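# Clip red and black leads onto their strips

## Task

Attach each lead's clip firmly onto the exposed metal of its matching strip (red lead on the red-sleeved strip, black lead on the black-sleeved strip) without bending either strip, and keep both leads plugged in.

## Robot and tools

Robot: two arms, left_arm and right_arm, each with six joints ordered waist, shoulder, elbow, forearm roll, wrist pitch, wrist roll, plus a two-finger gripper. Left_arm's fingers are rigid. Right_arm's fingers can fold: only a grip in the outer quarter of the pads (near the tips) squeezes at the requested force. Deeper grips may fold the fingers, hold narrow parts loosely, squeeze wide ones too hard, or release unexpectedly. A fingertip pushed tip-first onto a surface folds easily, so contact may go unnoticed.

Frames: all hand poses, velocities and targets use the scene frame. Its origin is at table-top height, midway between the nominal bases; +z is up, +x points out over the table, and left_arm sits on +y. Measured bases: left_arm at (+0.041, +0.535, 0) m, right_arm at (-0.028, -0.508, 0) m, each yawed only slightly. In the gripper's own frame the fingers point along +z and open and close along y. end_effector_position is the spot between the pads when closed; fingertips extend about 33 mm past it for gaps up to 40 mm, and about 9 mm when fully open. Reported poses can be off by a few centimetres, more at long reach.

Row format (used by execute_actions and move): one flat list of 18 numbers, each in [-1, 1], always covering both arms. Numbers 1-6 are left_arm joint offsets, 7-9 are left gripper position, force_limit, speed. Numbers 10-18 are the same for right_arm. Joint numbers are scaled offsets, not poses. They count from the Joint targets at the start of the action (or of the move), not from the previous row. 1.0 equals 1.553 rad for waist and shoulder, 2.33 rad for elbow, and 2.913 rad for the three wrist joints. Joint ranges in rad: elbow ±2.792, all others ±6.283. An action that would take a joint more than 0.010 rad past its range is rejected. Gripper numbers are absolute commands. position: +1 is fully open (140 mm), about -0.8 is where the pads touch, and -1 closes until blocked. force_limit runs from -1 (about 14 N) to +1 (about 58 N). speed runs from -1 (about 30 mm/s) to +1 (about 250 mm/s), and a faster close grips much harder. Both start at +1. To leave a gripper unchanged, resend its last three numbers, because 0 is a real command.

execute_actions(actions, cameras): actions is a list of actions. Each action is a list of up to 15 rows, one per 1/30 s step, and lasts 0.5 s; a short action repeats its last row. An empty list returns state plus images. cameras takes names (cam_high, cam_left_wrist, cam_right_wrist), ["all"] or [].

move(target, speed, blend, stop_force, zero, blocking, cameras): target is one 18-number row, or up to 15 rows sharing a 10 s budget. Every row's offsets count from the same current Joint targets. speed is in rad/s for the joint with farthest to go, 0.01-3.92, default 0.5; give one value or one per target. blend is in rad and rounds corners (0 means stop at each target). stop_force (10-80 N, one value for both arms) ends an arm's path when the estimated push against its motion rises that much. Use it with a slow speed, and leave it out when backing away from a contact. zero (default true) re-zeros that force estimate first. blocking=false returns after about 0.5 s while motion continues, and cannot be combined with stop_force. The result adds a "move:" line saying done, off_target, moving, held or fault, possibly with limits=held. Joints move together, so grippers trace curves, and nothing is steered around obstacles.

wait(seconds 0-10): lets time pass while holding commands. stop: brakes a running move. zoom_image(camera, region=[x0,y0,x1,y1] in image pixels, at most 504 wide and tall): a closer look at the latest picture. clear_fault(arm): clears a torque or force fault on left_arm or right_arm. finished_scene(scene): ends the scene and cannot be undone.

Results: Joint positions (rad), Joint velocities (rad/s, possibly "within noise"), Joint targets (the base for your next offsets), Joint torques, External joint torques, Flange force (N, gripper axes), end-effector position, quaternion and velocities, Tool commands, and position_measured in counts (3 open, about 139 = 60 mm, 200 = 20 mm, 230 = pads touching). object_status codes: 0 moving, 1 blocked while opening, 2 blocked while closing (a grip), 3 reached the target or pads met. Check for 2 after closing. To grip harder, raise force_limit and nudge position, for example from -1 to -0.98. Wrist depth gives a 7x7 grid of distances in mm ahead of each wrist camera. "joint sent to its limit" and "joint command not followed" (the anti-collision check held a step) also appear. All three cameras are 896x504.

Avoid: contact torque at the load limits (waist and shoulder 306, elbow 144, wrist joints 40.5 N m) or 144 N on an arm; either stops the arm until you call clear_fault. Also avoid targets pushed past firm contact, fast impacts, the arms pressing on each other or one gripper closing on the other's fingers, dropping or releasing moving parts, anything leaving the table, bending the strips, pulling the leads out, and long stretched or loaded holds that overheat motors (MOTOR HOT warns of a 30-60 s lockout).

Each tool is called after "Call:" by a JSON object that holds its "fn" and its "kwargs".

## Session

Call:
{"fn": "execute_actions", "kwargs": {"actions": []}}

Scene clock: 0.00 s.
left_arm: end_effector_position=(+0.8497, -0.2158, +0.1648) position_measured=3 object_status=3 end_effector_quat_wxyz=(-0.079, -0.611, +0.757, -0.218) | right_arm: end_effector_position=(+0.2210, -0.6605, +0.2069) position_measured=3 object_status=3 end_effector_quat_wxyz=(-0.369, +0.079, +0.913, -0.155)
Joint positions: left_arm=[-0.723 0.768 1.05 -0.288 0.932 2.769] | right_arm=[-0.263 0.066 2.155 -0.391 1.659 -1.512]
Joint velocities: within noise
Joint torques (N m): no reading
External joint torques (N m): no reading
Flange force (N): no reading
Wrist depth (mm): cam_left_wrist=[407 381 356 334 317 299 282 / 393 370 344 326 309 292 277 / 383 362 336 317 301 286 272 / 371 346 329 309 294 277 266 / - 110 320 302 289 133 259 / - 325 313 296 281 132 91 / - 324 304 289 276 263 -] | cam_right_wrist=[- 787 642 572 472 271 257 / - - 554 466 394 323 326 / 759 - 501 - 402 354 316 / 636 539 480 - - - - / - 121 - - 335 138 114 / - 105 - - - - 102 / - - - 329 - 280 -]
Joint targets: left_arm=[-0.723 0.768 1.050 -0.288 0.932 2.769] | right_arm=[-0.263 0.066 2.155 -0.391 1.659 -1.512]
Tool commands: left_gripper/position=+1.0 left_gripper/force_limit=+1.0 left_gripper/speed=+1.0 right_gripper/position=+1.0 right_gripper/force_limit=+1.0 right_gripper/speed=+1.0

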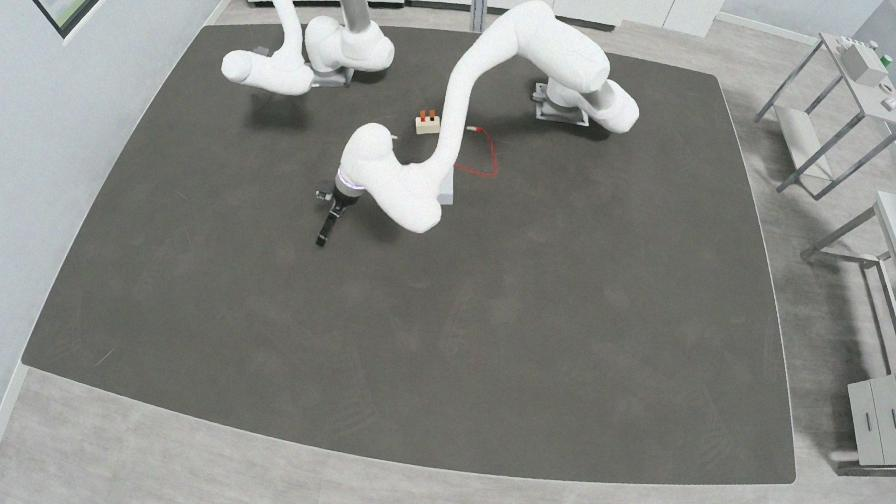

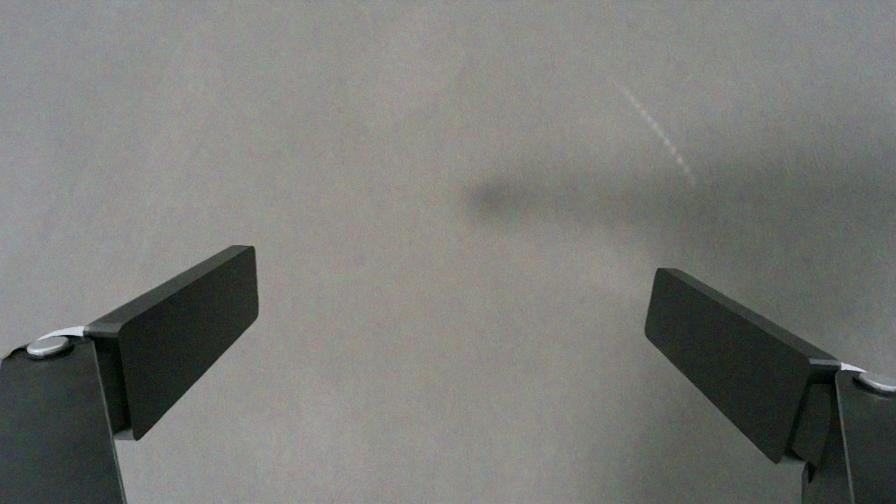

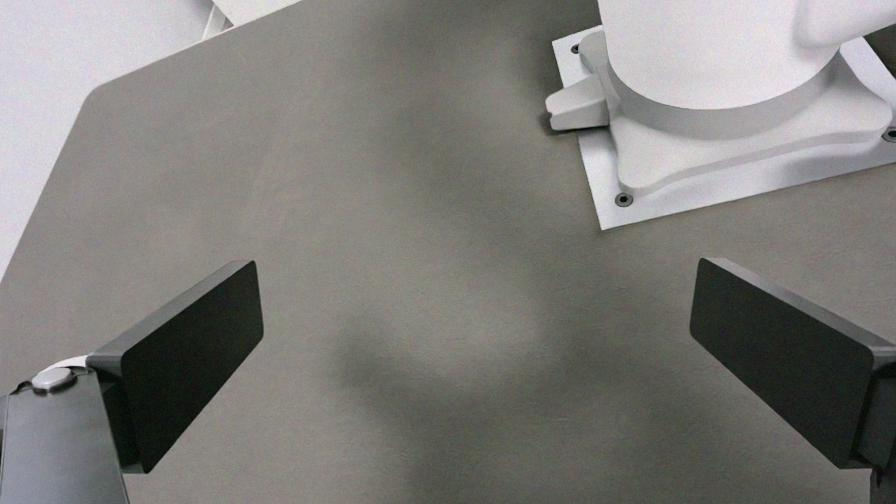

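Call:
{"fn": "zoom_image", "kwargs": {"camera": "cam_high", "region": [360, 80, 540, 220]}}

Scaled by 2.800 from the camera's 896x504 image, which has a finer 1280x720 frame.

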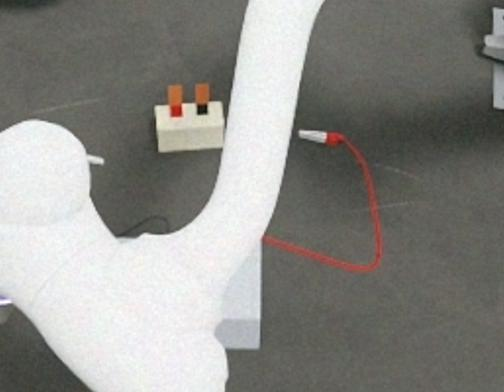

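Call:
{"fn": "move", "kwargs": {"target": [[0,-0.495,0,0,0,0,1,1,1,0,0,0,0,0,0,1,1,1],[0.66,-0.495,0.225,0.1,0.27,-0.2,1,1,1,0,0,0,0,0,0,1,1,1]], "speed": 1.0, "blend": 0.2, "cameras": ["all"]}}

Scene clock: 62.00 s.
left_arm: end_effector_position=(+0.5140, +0.7259, +0.4422) position_measured=3 object_status=3 end_effector_quat_wxyz=(+0.032, +0.986, -0.149, -0.068) | right_arm: end_effector_position=(+0.2210, -0.6605, +0.2069) position_measured=3 object_status=3 end_effector_quat_wxyz=(-0.369, +0.079, +0.913, -0.155)
Joint positions: left_arm=[0.302 -0.001 1.574 0.003 1.718 2.186] | right_arm=[-0.263 0.066 2.155 -0.391 1.659 -1.512]
Joint torques (N m): left_arm=[0.69 -48.79 -39.94 4.29 0.56 0.61] | right_arm=[-1.69 -35.23 -29.47 2.63 2.17 -0.55]
External joint torques (N m): left_arm=[-0.75 6.97 -2.02 0.02 -0.2 -0.6] | right_arm=[1.68 -2.9 -1.71 -0.23 -0.3 0.53]
Flange force (N): left_arm=[12.2 -6.8 -5.3] | right_arm=[4.2 2.3 -3.1]
Wrist depth (mm): cam_left_wrist=[- 482 485 499 512 526 549 / 500 538 519 540 552 566 584 / 533 548 548 577 583 613 623 / 556 556 552 625 - 617 690 / - 110 645 643 649 125 750 / - 98 688 - 620 123 91 / - 697 - 553 547 490 -] | cam_right_wrist=[- 2911 624 547 475 271 257 / - 716 586 - 400 323 325 / - 628 - - 402 357 324 / - - 464 402 - 148 319 / - 121 427 380 338 138 108 / - 112 - - 329 294 102 / - 417 352 333 302 - -]
Joint targets: left_arm=[0.302 -0.001 1.574 0.003 1.718 2.186] | right_arm=[-0.263 0.066 2.155 -0.391 1.659 -1.512]
move: done
camera_calibration:
cam_left_wrist: T_world_to_cam=[[-0.232787, -0.968353, 0.0900137, 0.78977], [-0.890885, 0.24945, 0.379604, 0.129407], [-0.390045, 0.00817513, -0.92076, 0.747188], [0, 0, 0, 1]] pos_world=[0.590572, 0.726388, 0.567767]

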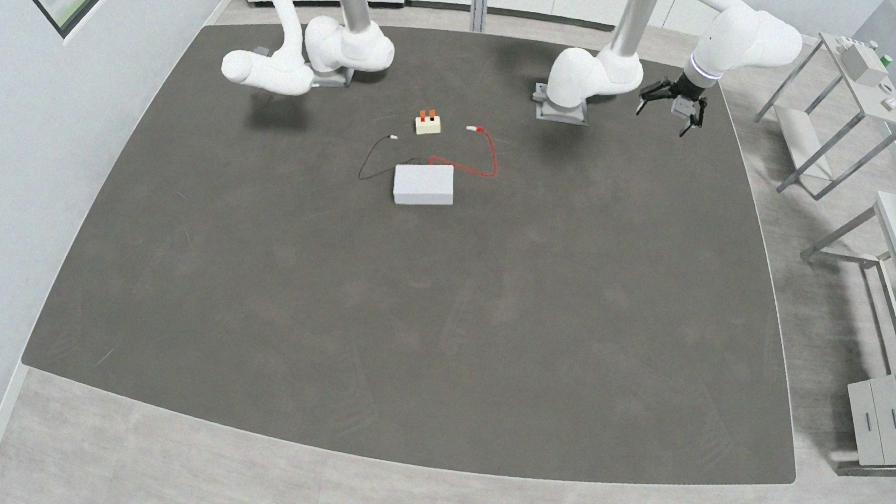

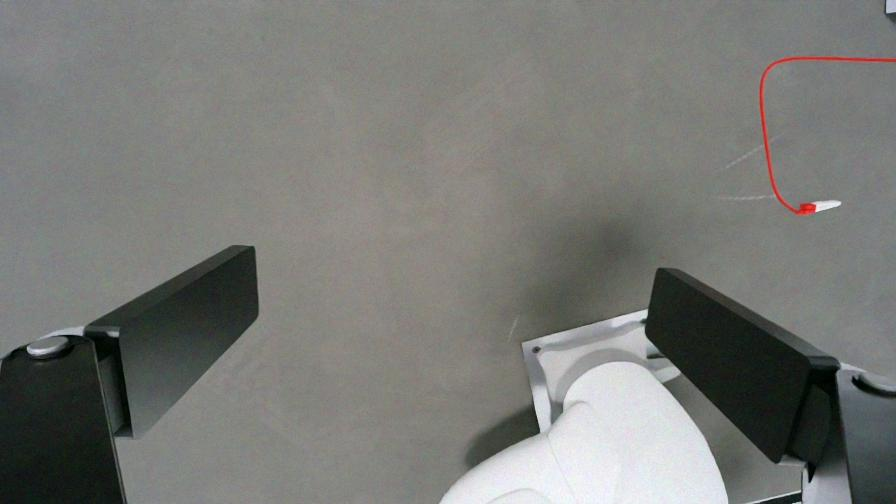

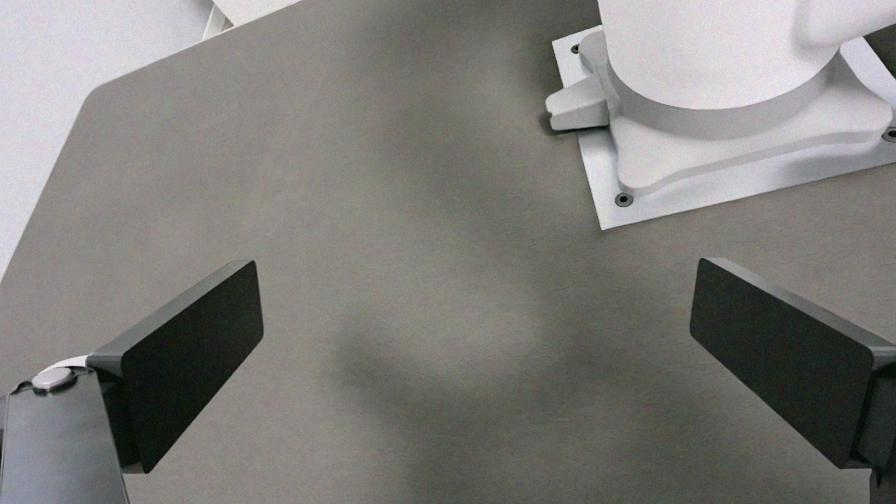

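Call:
{"fn": "zoom_image", "kwargs": {"camera": "cam_high", "region": [350, 100, 510, 215]}}

Call:
{"fn": "zoom_image", "kwargs": {"camera": "cam_high", "region": [380, 100, 480, 150]}}

Call:
{"fn": "zoom_image", "kwargs": {"camera": "cam_left_wrist", "region": [740, 40, 896, 240]}}

Scaled by 3.150 from the camera's 896x504 image, which has a finer 1280x720 frame.

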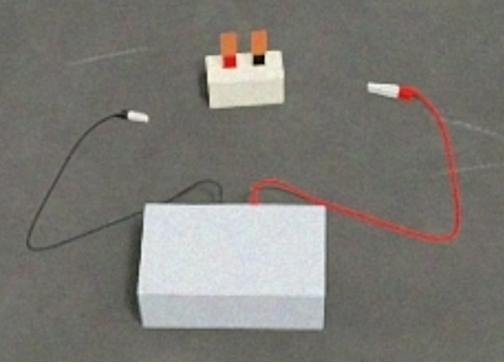

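Scaled by 5.040 from the camera's 896x504 image, which has a finer 1280x720 frame.

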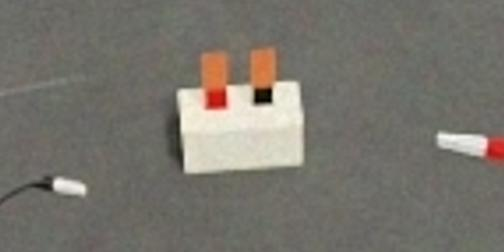

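Scaled by 2.520 from the camera's 896x504 image, which has a finer 1280x720 frame.

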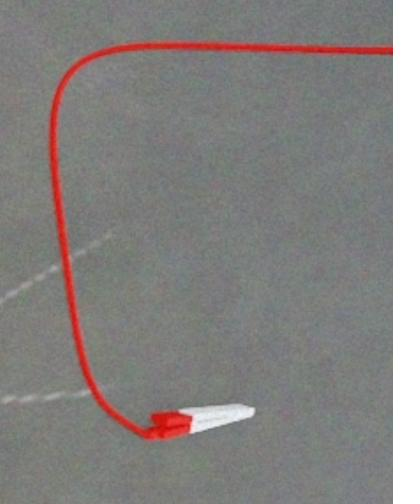

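Call:
{"fn": "move", "kwargs": {"target": [-0.884,-0.054,0.267,-0.001,-0.236,-0.035,1,1,1,0,0,0,0,0,0,1,1,1], "speed": 1.0, "cameras": ["cam_left_wrist"]}}

Call:
{"fn": "zoom_image", "kwargs": {"camera": "cam_left_wrist", "region": [300, 0, 804, 504]}}

Scene clock: 120.17 s.
left_arm: end_effector_position=(+0.2804, +0.1800, +0.1499) position_measured=3 object_status=3 end_effector_quat_wxyz=(+0.000, +0.707, -0.708, +0.000) | right_arm: end_effector_position=(+0.2210, -0.6605, +0.2069) position_measured=3 object_status=3 end_effector_quat_wxyz=(-0.369, +0.079, +0.913, -0.155)
Joint positions: left_arm=[-1.071 -0.085 2.196 0.001 1.031 2.084] | right_arm=[-0.263 0.066 2.155 -0.391 1.659 -1.512]
Joint torques (N m): left_arm=[0.89 -33.69 -33.22 3.63 0.12 0.46] | right_arm=[-1.79 -35.22 -29.49 2.63 2.17 -0.52]
External joint torques (N m): left_arm=[-0.82 6.12 -3.16 0.09 -0.17 -0.46] | right_arm=[1.84 -3.35 -1.86 -0.22 -0.29 0.5]
Flange force (N): left_arm=[14.2 -6.0 2.9] | right_arm=[5.0 2.4 -3.4]
Wrist depth (mm): cam_left_wrist=[250 253 255 256 258 259 260 / 262 263 265 266 270 270 272 / 274 275 277 278 281 283 285 / 286 283 291 292 294 297 300 / - 110 305 308 310 133 312 / - 315 321 324 325 132 91 / - 334 336 341 342 345 -] | cam_right_wrist=[- 2471 699 - 363 272 257 / - - 580 506 404 323 327 / - - 510 - 388 347 325 / - - - - 363 334 306 / - 122 435 409 334 138 108 / - 105 - - - 294 102 / - 403 - 331 - - 94]
Joint targets: left_arm=[-1.071 -0.085 2.196 0.001 1.031 2.084] | right_arm=[-0.263 0.066 2.155 -0.391 1.659 -1.512]
move: done
camera_calibration:
cam_left_wrist: T_world_to_cam=[[-0.998294, -0.0566441, 0.0141471, 0.294958], [-0.0510392, 0.964358, 0.259631, -0.177816], [-0.0283495, 0.258466, -0.965604, 0.251634], [0, 0, 0, 1]] pos_world=[0.292513, 0.123147, 0.284973]
Images, in order (width x height): cam_left_wrist 896x504.

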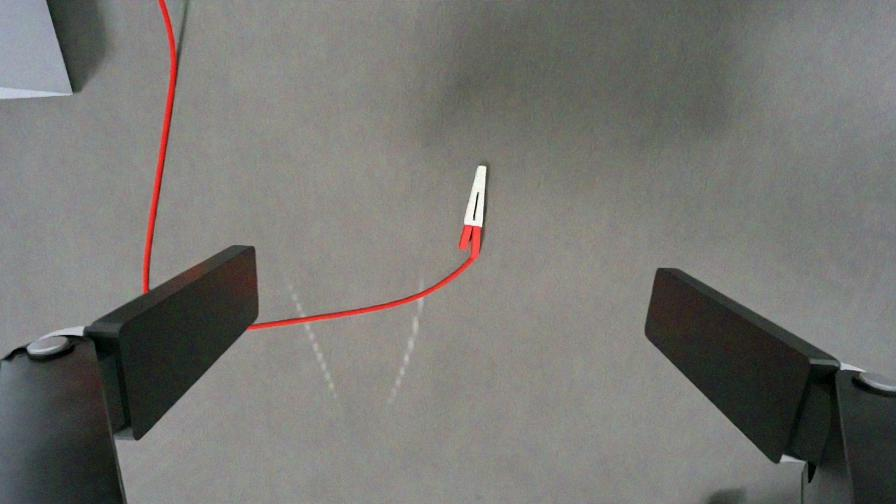

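Scaled by 1.000.

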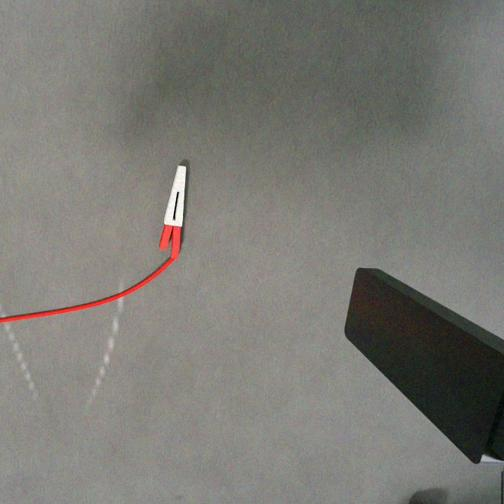

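Call:
{"fn": "move", "kwargs": {"target": [-0.0431,0.1268,-0.1296,-0.0003,0.036,-0.0233,1,1,1,0,0,0,0,0,0,1,1,1], "speed": 0.7, "cameras": ["cam_left_wrist"]}}

Call:
{"fn": "zoom_image", "kwargs": {"camera": "cam_left_wrist", "region": [300, 50, 600, 300]}}

Scene clock: 139.60 s.
left_arm: end_effector_position=(+0.3202, +0.0298, +0.2000) position_measured=3 object_status=3 end_effector_quat_wxyz=(+0.000, +0.707, -0.707, +0.000) | right_arm: end_effector_position=(+0.2210, -0.6605, +0.2069) position_measured=3 object_status=3 end_effector_quat_wxyz=(-0.369, +0.079, +0.913, -0.155)
Joint positions: left_arm=[-1.138 0.112 1.895 0 1.136 2.017] | right_arm=[-0.263 0.066 2.155 -0.391 1.659 -1.512]
Joint torques (N m): left_arm=[2.29 -58.38 -35.51 3.85 0.16 0.34] | right_arm=[-1.86 -35.31 -29.36 2.63 2.19 -0.54]
External joint torques (N m): left_arm=[-2.24 8.08 -2.9 0.07 -0.21 -0.34] | right_arm=[1.87 -2.9 -1.87 -0.23 -0.32 0.52]
Flange force (N): left_arm=[17.3 -4.5 2.8] | right_arm=[4.1 2.6 -3.5]
Wrist depth (mm): cam_left_wrist=[240 295 298 300 302 310 307 / 248 305 317 309 315 317 319 / 255 318 326 327 330 331 335 / 265 273 339 342 346 346 348 / - 110 362 358 363 133 368 / - 372 377 380 382 124 91 / - 392 395 400 404 407 -] | cam_right_wrist=[- 2448 601 - 464 271 257 / - - 615 - 396 324 325 / 680 - - - - 349 318 / - - - - 363 334 313 / - 121 450 - 341 138 108 / - 112 - - 321 295 102 / - 395 - 326 302 278 94]
Joint targets: left_arm=[-1.138 0.112 1.894 0.000 1.136 2.017] | right_arm=[-0.263 0.066 2.155 -0.391 1.659 -1.512]
move: done
camera_calibration:
cam_left_wrist: T_world_to_cam=[[-0.998219, -0.057821, 0.0146737, 0.325343], [-0.0520529, 0.964419, 0.259203, -0.0434617], [-0.029139, 0.257978, -0.965711, 0.340248], [0, 0, 0, 1]] pos_world=[0.332416, -0.0270496, 0.335073]
Images, in order (width x height): cam_left_wrist 896x504.

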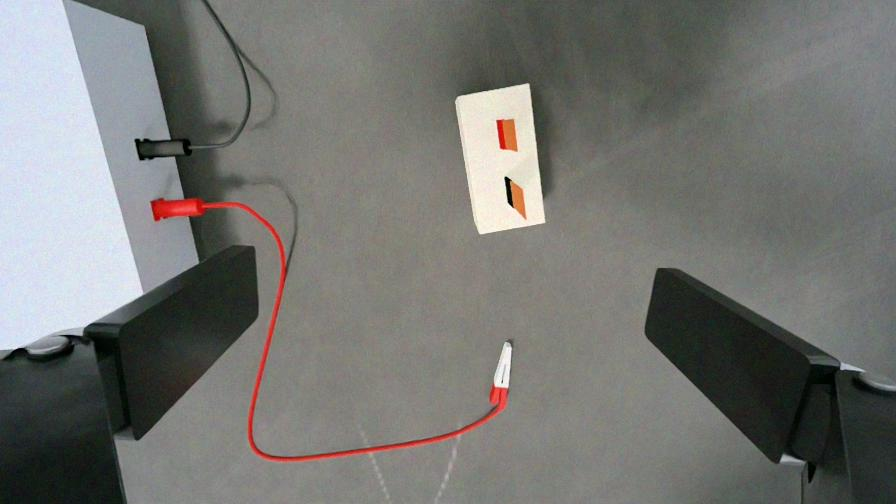

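Scaled by 1.680 from the camera's 896x504 image, which has a finer 1280x720 frame.

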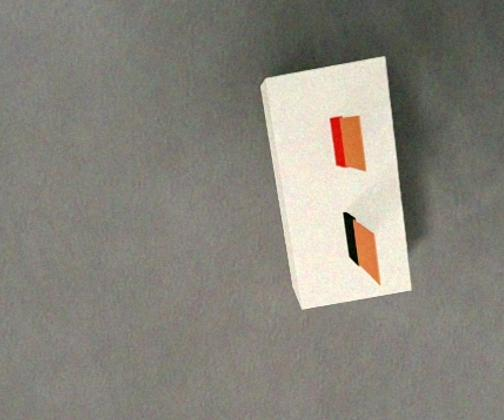

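Call:
{"fn": "move", "kwargs": {"target": [0.0379,-0.0954,0.1663,0,-0.0823,0.0617,-0.286,-1,-1,0,0,0,0,0,0,1,1,1], "speed": 0.7, "cameras": ["cam_left_wrist"]}}

Call:
{"fn": "zoom_image", "kwargs": {"camera": "cam_left_wrist", "region": [300, 100, 620, 420]}}

Scene clock: 207.13 s.
left_arm: end_effector_position=(+0.2712, +0.1889, +0.0901) position_measured=165 object_status=3 end_effector_quat_wxyz=(+0.000, -0.663, +0.749, +0.000) | right_arm: end_effector_position=(+0.2210, -0.6605, +0.2069) position_measured=3 object_status=3 end_effector_quat_wxyz=(-0.369, +0.079, +0.913, -0.155)
Joint positions: left_arm=[-1.079 -0.036 2.282 0 0.896 2.196] | right_arm=[-0.263 0.066 2.155 -0.391 1.659 -1.512]
Joint torques (N m): left_arm=[2.38 -35.7 -30.43 3.38 0.12 0.29] | right_arm=[-1.92 -35.48 -29.35 2.65 2.2 -0.52]
External joint torques (N m): left_arm=[-2.35 6.32 -2.56 -0.02 -0.16 -0.29] | right_arm=[2.08 -3.09 -1.89 -0.25 -0.32 0.51]
Flange force (N): left_arm=[14.8 -4.3 6.1] | right_arm=[4.5 2.8 -3.6]
Wrist depth (mm): cam_left_wrist=[199 200 202 202 203 205 207 / 207 209 210 211 212 213 216 / 216 217 218 220 223 225 225 / 226 227 229 229 231 234 235 / 237 235 94 242 119 243 248 / - - - 255 75 - 258 / - - - 269 - - 67] | cam_right_wrist=[- 2757 645 - 445 272 256 / 801 - 577 482 407 323 324 / - - - - 389 353 - / 616 - 453 425 359 147 - / 569 122 429 375 350 138 108 / - 105 - - 326 - 103 / - - - 334 - 277 97]
Joint targets: left_arm=[-1.079 -0.036 2.282 0.000 0.896 2.196] | right_arm=[-0.263 0.066 2.155 -0.391 1.659 -1.512]
move: done
camera_calibration:
cam_left_wrist: T_world_to_cam=[[-0.997914, 0.0628907, 0.0145661, 0.264403], [0.0645167, 0.963774, 0.258801, -0.202443], [0.0022377, 0.259201, -0.965821, 0.182884], [0, 0, 0, 1]] pos_world=[0.276503, 0.131077, 0.225174]
Images, in order (width x height): cam_left_wrist 896x504.

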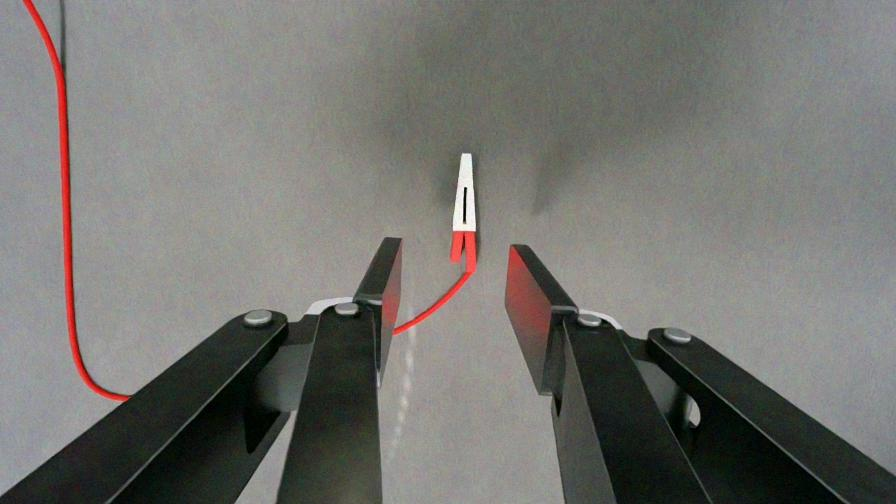

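Scaled by 1.575 from the camera's 896x504 image, which has a finer 1280x720 frame.

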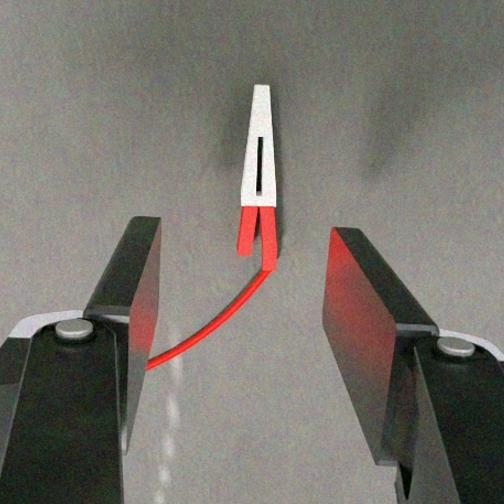

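Call:
{"fn": "move", "kwargs": {"target": [-0.0016,0.0167,0.0193,0,-0.0245,-0.0008,-0.286,-1,-1,0,0,0,0,0,0,1,1,1], "speed": 0.3, "cameras": ["cam_left_wrist"]}}

Call:
{"fn": "zoom_image", "kwargs": {"camera": "cam_left_wrist", "region": [350, 150, 560, 360]}}

Scene clock: 225.20 s.
left_arm: end_effector_position=(+0.2657, +0.1967, +0.0605) position_measured=165 object_status=3 end_effector_quat_wxyz=(+0.000, -0.663, +0.749, +0.000) | right_arm: end_effector_position=(+0.2210, -0.6605, +0.2069) position_measured=3 object_status=3 end_effector_quat_wxyz=(-0.369, +0.079, +0.913, -0.155)
Joint positions: left_arm=[-1.082 -0.01 2.327 0 0.825 2.194] | right_arm=[-0.263 0.066 2.155 -0.391 1.659 -1.512]
Joint torques (N m): left_arm=[2.41 -36.87 -28.01 3.2 0.09 0.37] | right_arm=[-1.84 -35.5 -29.51 2.63 2.21 -0.56]
External joint torques (N m): left_arm=[-2.39 6.71 -3.1 -0.04 -0.13 -0.37] | right_arm=[1.91 -2.68 -1.73 -0.23 -0.33 0.54]
Flange force (N): left_arm=[16.1 -4.8 7.5] | right_arm=[3.8 2.8 -3.3]
Wrist depth (mm): cam_left_wrist=[173 174 174 176 177 178 179 / 180 181 182 183 184 186 187 / 188 189 190 191 193 195 195 / 197 197 199 199 200 205 205 / 206 204 95 210 119 210 215 / - - - 221 74 95 224 / - - - 232 - - 67] | cam_right_wrist=[1578 2201 633 597 342 271 256 / 1746 630 566 503 386 323 327 / - 625 - 422 413 351 322 / 604 559 - 417 - 333 304 / - 121 - 373 343 138 108 / - 105 392 358 325 - 102 / - 409 370 - 300 275 -]
Joint targets: left_arm=[-1.082 -0.010 2.327 0.000 0.825 2.194] | right_arm=[-0.263 0.066 2.155 -0.391 1.659 -1.512]
move: done
camera_calibration:
cam_left_wrist: T_world_to_cam=[[-0.997907, 0.0630742, 0.0142791, 0.258877], [0.0646205, 0.963869, 0.25842, -0.202009], [0.00253639, 0.258802, -0.965927, 0.152257], [0, 0, 0, 1]] pos_world=[0.271003, 0.138977, 0.195576]
Images, in order (width x height): cam_left_wrist 896x504.

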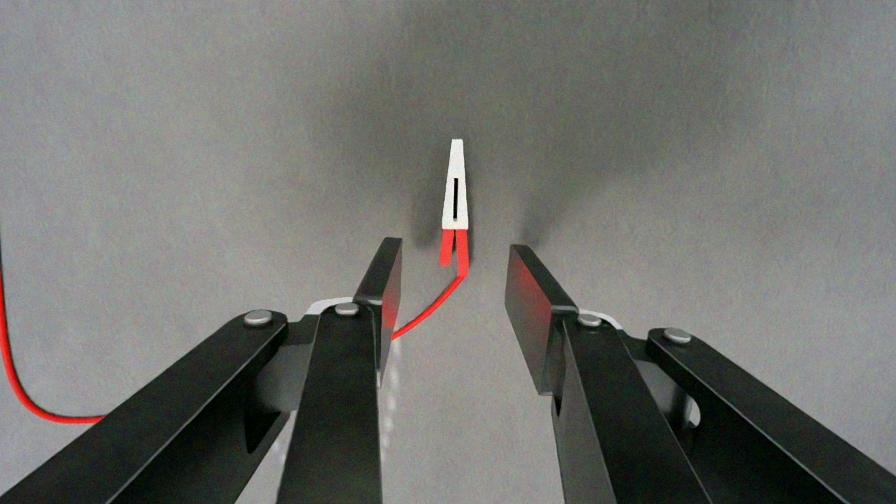

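Scaled by 2.400 from the camera's 896x504 image, which has a finer 1280x720 frame.

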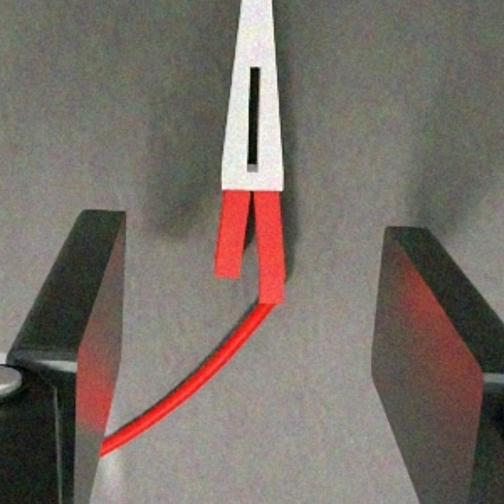

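Call:
{"fn": "move", "kwargs": {"target": [0.0015,0.0227,0.0106,0,-0.0206,0.0008,-0.286,-1,-1,0,0,0,0,0,0,1,1,1], "speed": 0.05, "stop_force": 12, "cameras": ["cam_left_wrist"]}}

Call:
{"fn": "zoom_image", "kwargs": {"camera": "cam_left_wrist", "region": [350, 150, 560, 360]}}

Scene clock: 238.17 s.
left_arm: end_effector_position=(+0.2657, +0.1987, +0.0364) position_measured=165 object_status=3 end_effector_quat_wxyz=(+0.000, -0.663, +0.749, +0.000) | right_arm: end_effector_position=(+0.2210, -0.6605, +0.2069) position_measured=3 object_status=3 end_effector_quat_wxyz=(-0.369, +0.079, +0.913, -0.155)
Joint positions: left_arm=[-1.079 0.025 2.352 0 0.765 2.196] | right_arm=[-0.263 0.066 2.155 -0.391 1.659 -1.512]
Joint torques (N m): left_arm=[2.41 -38.64 -26.48 2.9 0.09 0.37] | right_arm=[-1.75 -35.44 -29.38 2.64 2.2 -0.55]
External joint torques (N m): left_arm=[-2.39 6.58 -2.92 0.1 -0.14 -0.37] | right_arm=[1.95 -3.11 -1.86 -0.23 -0.33 0.53]
Flange force (N): left_arm=[15.5 -4.3 8.6] | right_arm=[4.5 2.7 -3.5]
Wrist depth (mm): cam_left_wrist=[151 152 153 154 155 156 159 / 158 159 160 161 162 163 164 / 164 165 166 167 169 170 171 / 172 173 173 174 175 178 179 / 180 179 94 184 117 187 187 / - - - 194 75 95 198 / - - - 204 - - 67] | cam_right_wrist=[2201 2543 663 - 334 272 256 / 1926 - - 502 404 323 326 / - 601 - - - 356 324 / 608 539 - - - - 305 / - 121 - - - 137 114 / - 105 - 346 - - 102 / - - - 336 - 276 97]
Joint targets: left_arm=[-1.079 0.025 2.352 0.000 0.765 2.196] | right_arm=[-0.263 0.066 2.155 -0.391 1.659 -1.512]
move: done
camera_calibration:
cam_left_wrist: T_world_to_cam=[[-0.997907, 0.0630742, 0.0142791, 0.259095], [0.0646205, 0.963869, 0.25842, -0.197709], [0.00253639, 0.258802, -0.965927, 0.128461], [0, 0, 0, 1]] pos_world=[0.271003, 0.140977, 0.171476]
Images, in order (width x height): cam_left_wrist 896x504.

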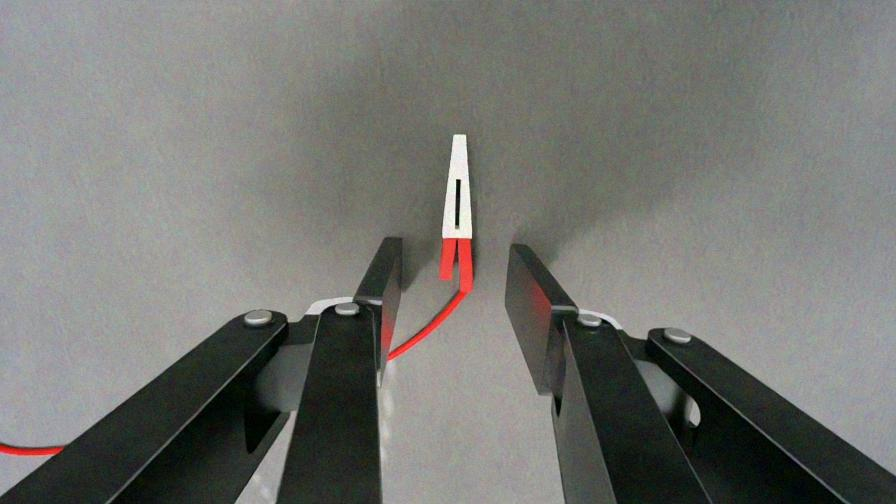

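Scaled by 2.400 from the camera's 896x504 image, which has a finer 1280x720 frame.

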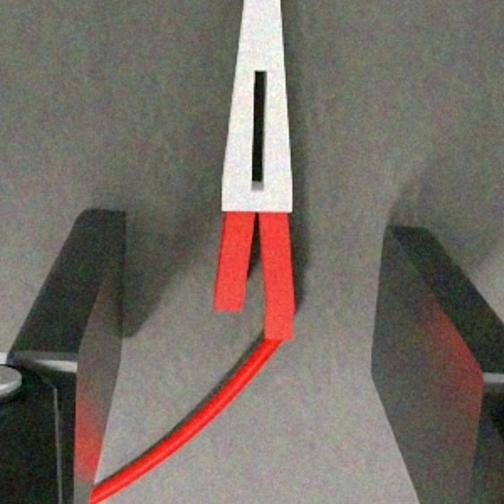

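Call:
{"fn": "execute_actions", "kwargs": {"actions": [[[0,0,0,0,0,0,-1,-1,-1,0,0,0,0,0,0,1,1,1]],[[0,0,0,0,0,0,-1,-1,-1,0,0,0,0,0,0,1,1,1]],[[0,0,0,0,0,0,-1,-1,-1,0,0,0,0,0,0,1,1,1]]], "cameras": ["cam_left_wrist"]}}

Call:
{"fn": "zoom_image", "kwargs": {"camera": "cam_left_wrist", "region": [350, 100, 560, 310]}}

Scene clock: 246.37 s.
left_arm: end_effector_position=(+0.2657, +0.1987, +0.0364) position_measured=218 object_status=2 end_effector_quat_wxyz=(+0.000, -0.663, +0.749, +0.000) | right_arm: end_effector_position=(+0.2210, -0.6605, +0.2069) position_measured=3 object_status=3 end_effector_quat_wxyz=(-0.369, +0.079, +0.913, -0.155)
Joint positions: left_arm=[-1.079 0.025 2.352 0 0.765 2.196] | right_arm=[-0.263 0.066 2.155 -0.391 1.659 -1.512]
Joint torques (N m): left_arm=[2.12 -38.27 -26.16 2.76 0.1 0.4] | right_arm=[-1.89 -35.49 -29.41 2.62 2.18 -0.57]
External joint torques (N m): left_arm=[-2.09 6.21 -3.15 0.22 -0.15 -0.4] | right_arm=[1.88 -2.7 -1.99 -0.21 -0.31 0.55]
External joint torques at the end of the 1st action: left_arm=[-2.17 6.59 -2.46 0.01 -0.17 -0.42] | right_arm=[1.73 -2.95 -1.94 -0.2 -0.33 0.53]
External joint torques at the end of the 2nd action: left_arm=[-2.23 6.48 -2.43 -0.02 -0.14 -0.42] | right_arm=[1.84 -3.05 -2.05 -0.26 -0.33 0.5]
Flange force (N): left_arm=[15.0 -4.7 7.8] | right_arm=[3.6 2.6 -3.8]
Flange force at the end of the 1st action (N): left_arm=[14.7 -4.2 9.1] | right_arm=[4.1 2.3 -3.5]
Flange force at the end of the 2nd action (N): left_arm=[14.6 -3.9 8.8] | right_arm=[4.3 2.3 -3.7]
Wrist depth (mm): cam_left_wrist=[151 154 153 154 155 156 157 / 157 158 159 160 161 162 164 / 165 165 166 167 169 170 171 / 172 173 174 172 176 178 179 / 180 181 179 102 103 187 189 / 189 69 79 79 84 193 199 / - - - - - 68 207] | cam_right_wrist=[2063 - 621 - 344 271 257 / 826 - - 482 392 324 326 / - - - 452 388 356 - / 682 - - - - 342 - / - 121 - - 339 137 108 / - 104 374 368 317 295 102 / - - 365 - 314 282 97]
Joint targets: left_arm=[-1.079 0.025 2.352 0.000 0.765 2.196] | right_arm=[-0.263 0.066 2.155 -0.391 1.659 -1.512]
camera_calibration:
cam_left_wrist: T_world_to_cam=[[-0.997907, 0.0630742, 0.0142791, 0.259095], [0.0646205, 0.963869, 0.25842, -0.197709], [0.00253639, 0.258802, -0.965927, 0.128461], [0, 0, 0, 1]] pos_world=[0.271003, 0.140977, 0.171476]
Images, in order (width x height): cam_left_wrist 896x504.

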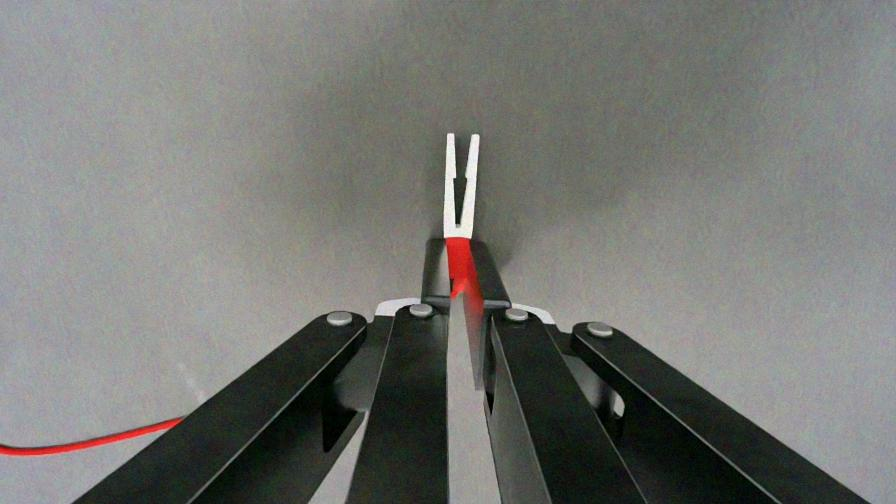

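Scaled by 2.400 from the camera's 896x504 image, which has a finer 1280x720 frame.

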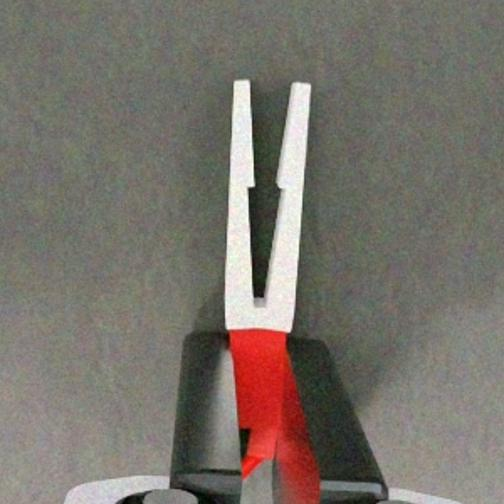

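Call:
{"fn": "move", "kwargs": {"target": [[0,-0.0603,-0.027,0,0.0537,0,-1,-1,-1,0,0,0,0,0,0,1,1,1],[0.0751,0.0143,-0.1662,0,0.1252,0.4648,-1,-1,-1,0,0,0,0,0,0,1,1,1],[-0.0979,0.176,-0.2963,0,0.143,0.9066,-1,-1,-1,0,0,0,0,0,0,1,1,1],[-0.0979,0.2098,-0.2645,0,0.0996,0.9066,-1,-1,-1,0,0,0,0,0,0,1,1,1]], "speed": [0.2,0.8,0.8,0.3], "blend": [0.02,0.1,0.03,0], "cameras": ["cam_left_wrist","cam_high"]}}

Call:
{"fn": "zoom_image", "kwargs": {"camera": "cam_left_wrist", "region": [320, 0, 620, 300]}}

Call:
{"fn": "zoom_image", "kwargs": {"camera": "cam_high", "region": [350, 90, 500, 215]}}

Scene clock: 285.77 s.
left_arm: end_effector_position=(+0.3145, -0.1103, +0.1265) position_measured=218 object_status=2 end_effector_quat_wxyz=(+0.000, +0.622, +0.783, +0.000) | right_arm: end_effector_position=(+0.2210, -0.6605, +0.2069) position_measured=3 object_status=3 end_effector_quat_wxyz=(-0.369, +0.079, +0.913, -0.155)
Joint positions: left_arm=[-1.232 0.351 1.735 0 1.055 4.837] | right_arm=[-0.263 0.066 2.155 -0.391 1.659 -1.512]
Joint torques (N m): left_arm=[2.24 -82.1 -34.21 3.66 0.49 0.37] | right_arm=[-1.77 -35.45 -29.38 2.64 2.24 -0.56]
External joint torques (N m): left_arm=[-2.2 9.13 -2.6 0.12 -0.45 -0.37] | right_arm=[1.97 -2.67 -1.82 -0.23 -0.38 0.54]
Flange force (N): left_arm=[-18.2 -0.5 5.8] | right_arm=[3.6 2.8 -3.4]
Wrist depth (mm): cam_left_wrist=[231 232 233 196 236 238 237 / 240 242 242 240 247 248 247 / 251 253 254 255 258 259 256 / 261 264 265 262 269 271 251 / 273 275 273 100 105 284 286 / 287 - 79 - 84 295 300 / - - - - - 68 314] | cam_right_wrist=[- 2339 697 - 344 271 256 / - 691 - - 390 325 325 / 679 - - 442 409 356 - / 598 - - 411 364 324 311 / - 122 - - - 138 108 / - 105 - 362 - - 102 / - - 363 - - 285 97]
Joint targets: left_arm=[-1.232 0.351 1.735 0.000 1.055 4.837] | right_arm=[-0.263 0.066 2.155 -0.391 1.659 -1.512]
move: done
camera_calibration:
cam_left_wrist: T_world_to_cam=[[0.959378, 0.281782, 0.0138984, -0.265477], [0.268755, -0.927792, 0.258791, -0.199193], [0.0858175, -0.244543, -0.965833, 0.213636], [0, 0, 0, 1]] pos_world=[0.289894, -0.0577595, 0.261576]
Images, in order (width x height): cam_high 896x504, cam_left_wrist 896x504.

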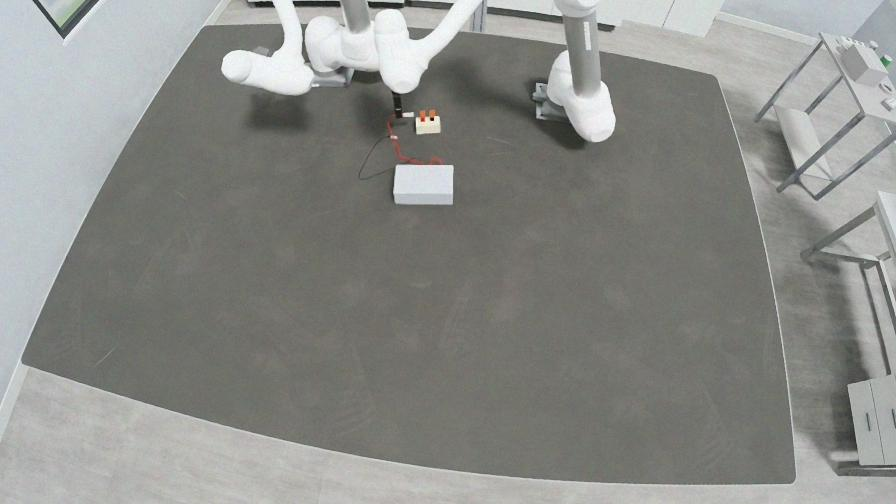

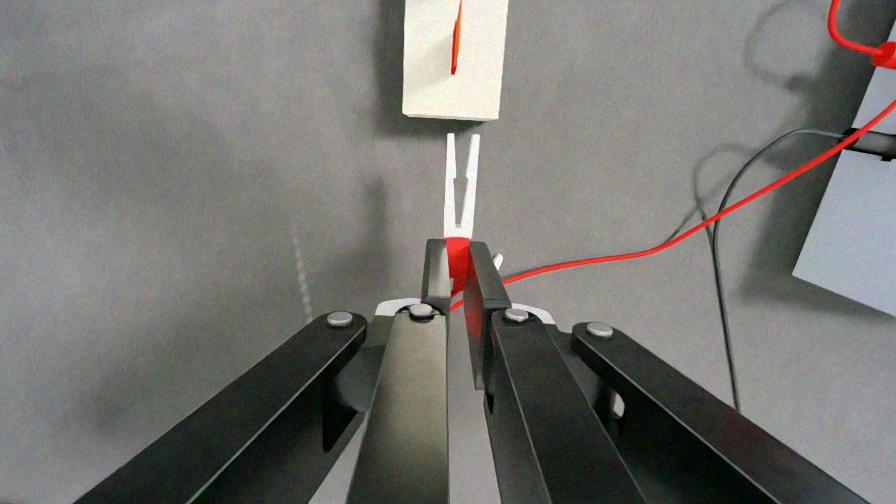

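Scaled by 1.680 from the camera's 896x504 image, which has a finer 1280x720 frame.

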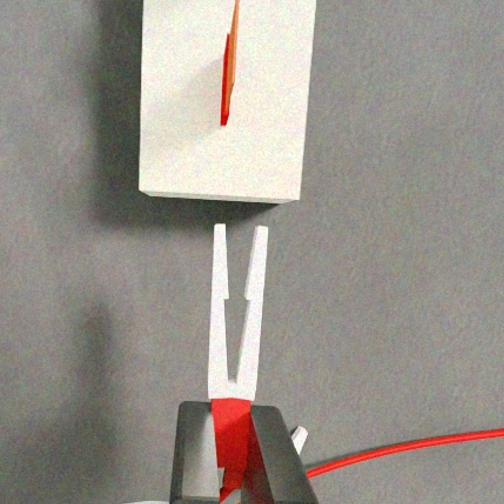

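Scaled by 3.360 from the camera's 896x504 image, which has a finer 1280x720 frame.

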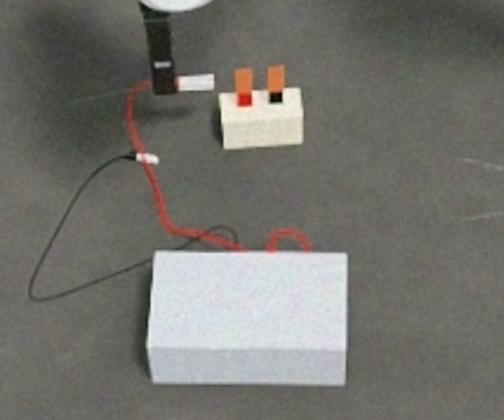

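Call:
{"fn": "move", "kwargs": {"target": [-0.0017,-0.0137,0.013,0,-0.0031,-0.001,-1,-1,-1,0,0,0,0,0,0,1,1,1], "speed": 0.1, "cameras": ["cam_left_wrist","cam_high"]}}

Call:
{"fn": "zoom_image", "kwargs": {"camera": "cam_left_wrist", "region": [380, 0, 540, 160]}}

Call:
{"fn": "zoom_image", "kwargs": {"camera": "cam_high", "region": [385, 90, 455, 145]}}

Scene clock: 322.87 s.
left_arm: end_effector_position=(+0.3078, -0.0971, +0.1264) position_measured=218 object_status=2 end_effector_quat_wxyz=(+0.000, +0.622, +0.783, +0.000) | right_arm: end_effector_position=(+0.2210, -0.6605, +0.2069) position_measured=3 object_status=3 end_effector_quat_wxyz=(-0.369, +0.079, +0.913, -0.155)
Joint positions: left_arm=[-1.234 0.33 1.765 0 1.046 4.834] | right_arm=[-0.263 0.066 2.155 -0.391 1.659 -1.512]
Joint torques (N m): left_arm=[2.13 -79.81 -34.25 3.66 0.17 0.42] | right_arm=[-1.72 -35.53 -29.34 2.64 2.19 -0.55]
External joint torques (N m): left_arm=[-2.11 9.14 -2.42 0.11 -0.13 -0.42] | right_arm=[1.84 -2.64 -1.9 -0.23 -0.32 0.53]
Flange force (N): left_arm=[-18.0 -0.6 5.6] | right_arm=[3.6 2.5 -3.6]
Wrist depth (mm): cam_left_wrist=[231 232 234 195 237 238 239 / 240 242 242 203 246 248 247 / 251 252 254 254 258 259 256 / 263 264 266 263 269 270 254 / 275 275 272 100 105 284 286 / 287 - 79 - 84 296 300 / - - - - - 68 313] | cam_right_wrist=[1970 - 634 538 463 271 258 / 796 - 553 - 389 323 327 / - - - 446 - 350 333 / 648 531 - - 384 - 307 / 586 122 432 - - 138 114 / - 105 - 359 332 - 102 / - - 373 330 - - -]
Joint targets: left_arm=[-1.234 0.330 1.766 0.000 1.046 4.834] | right_arm=[-0.263 0.066 2.155 -0.391 1.659 -1.512]
move: done
camera_calibration:
cam_left_wrist: T_world_to_cam=[[0.959319, 0.281985, 0.013839, -0.262631], [0.268966, -0.927729, 0.258796, -0.185177], [0.0858156, -0.244546, -0.965833, 0.217448], [0, 0, 0, 1]] pos_world=[0.283093, -0.0445601, 0.261576]
Images, in order (width x height): cam_high 896x504, cam_left_wrist 896x504.

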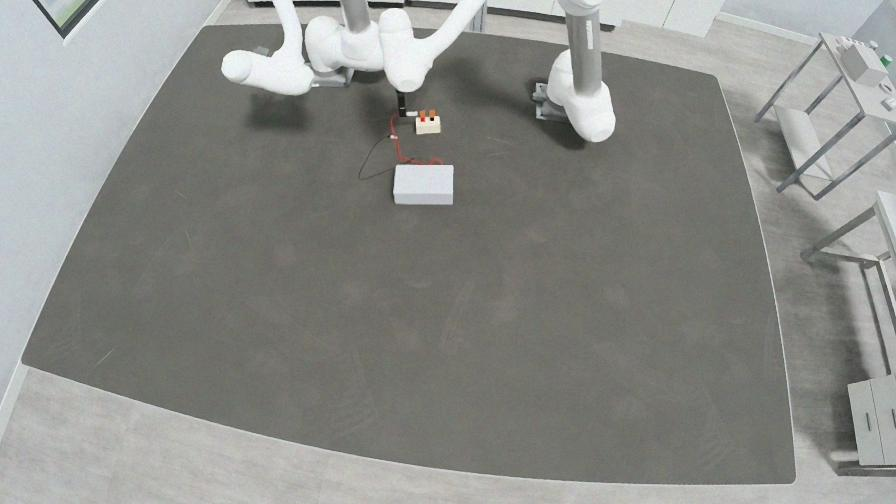

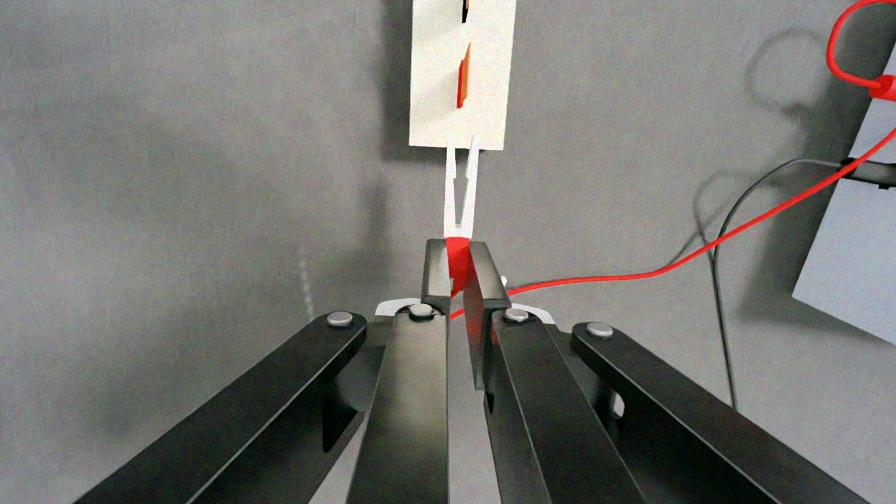

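Scaled by 3.150 from the camera's 896x504 image, which has a finer 1280x720 frame.

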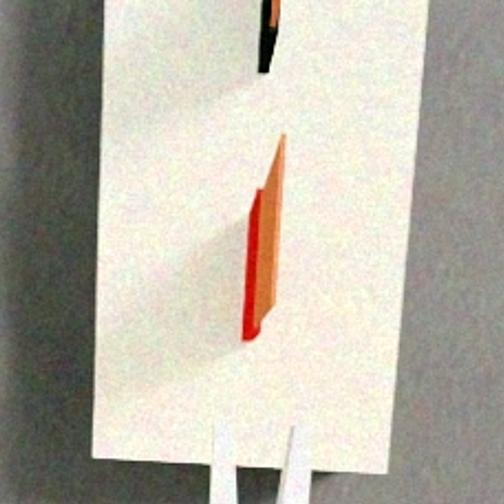

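Scaled by 7.200 from the camera's 896x504 image, which has a finer 1280x720 frame.

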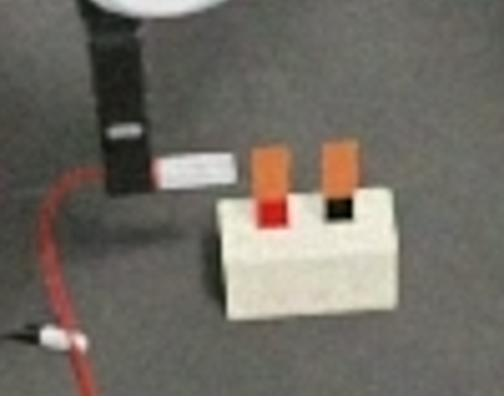

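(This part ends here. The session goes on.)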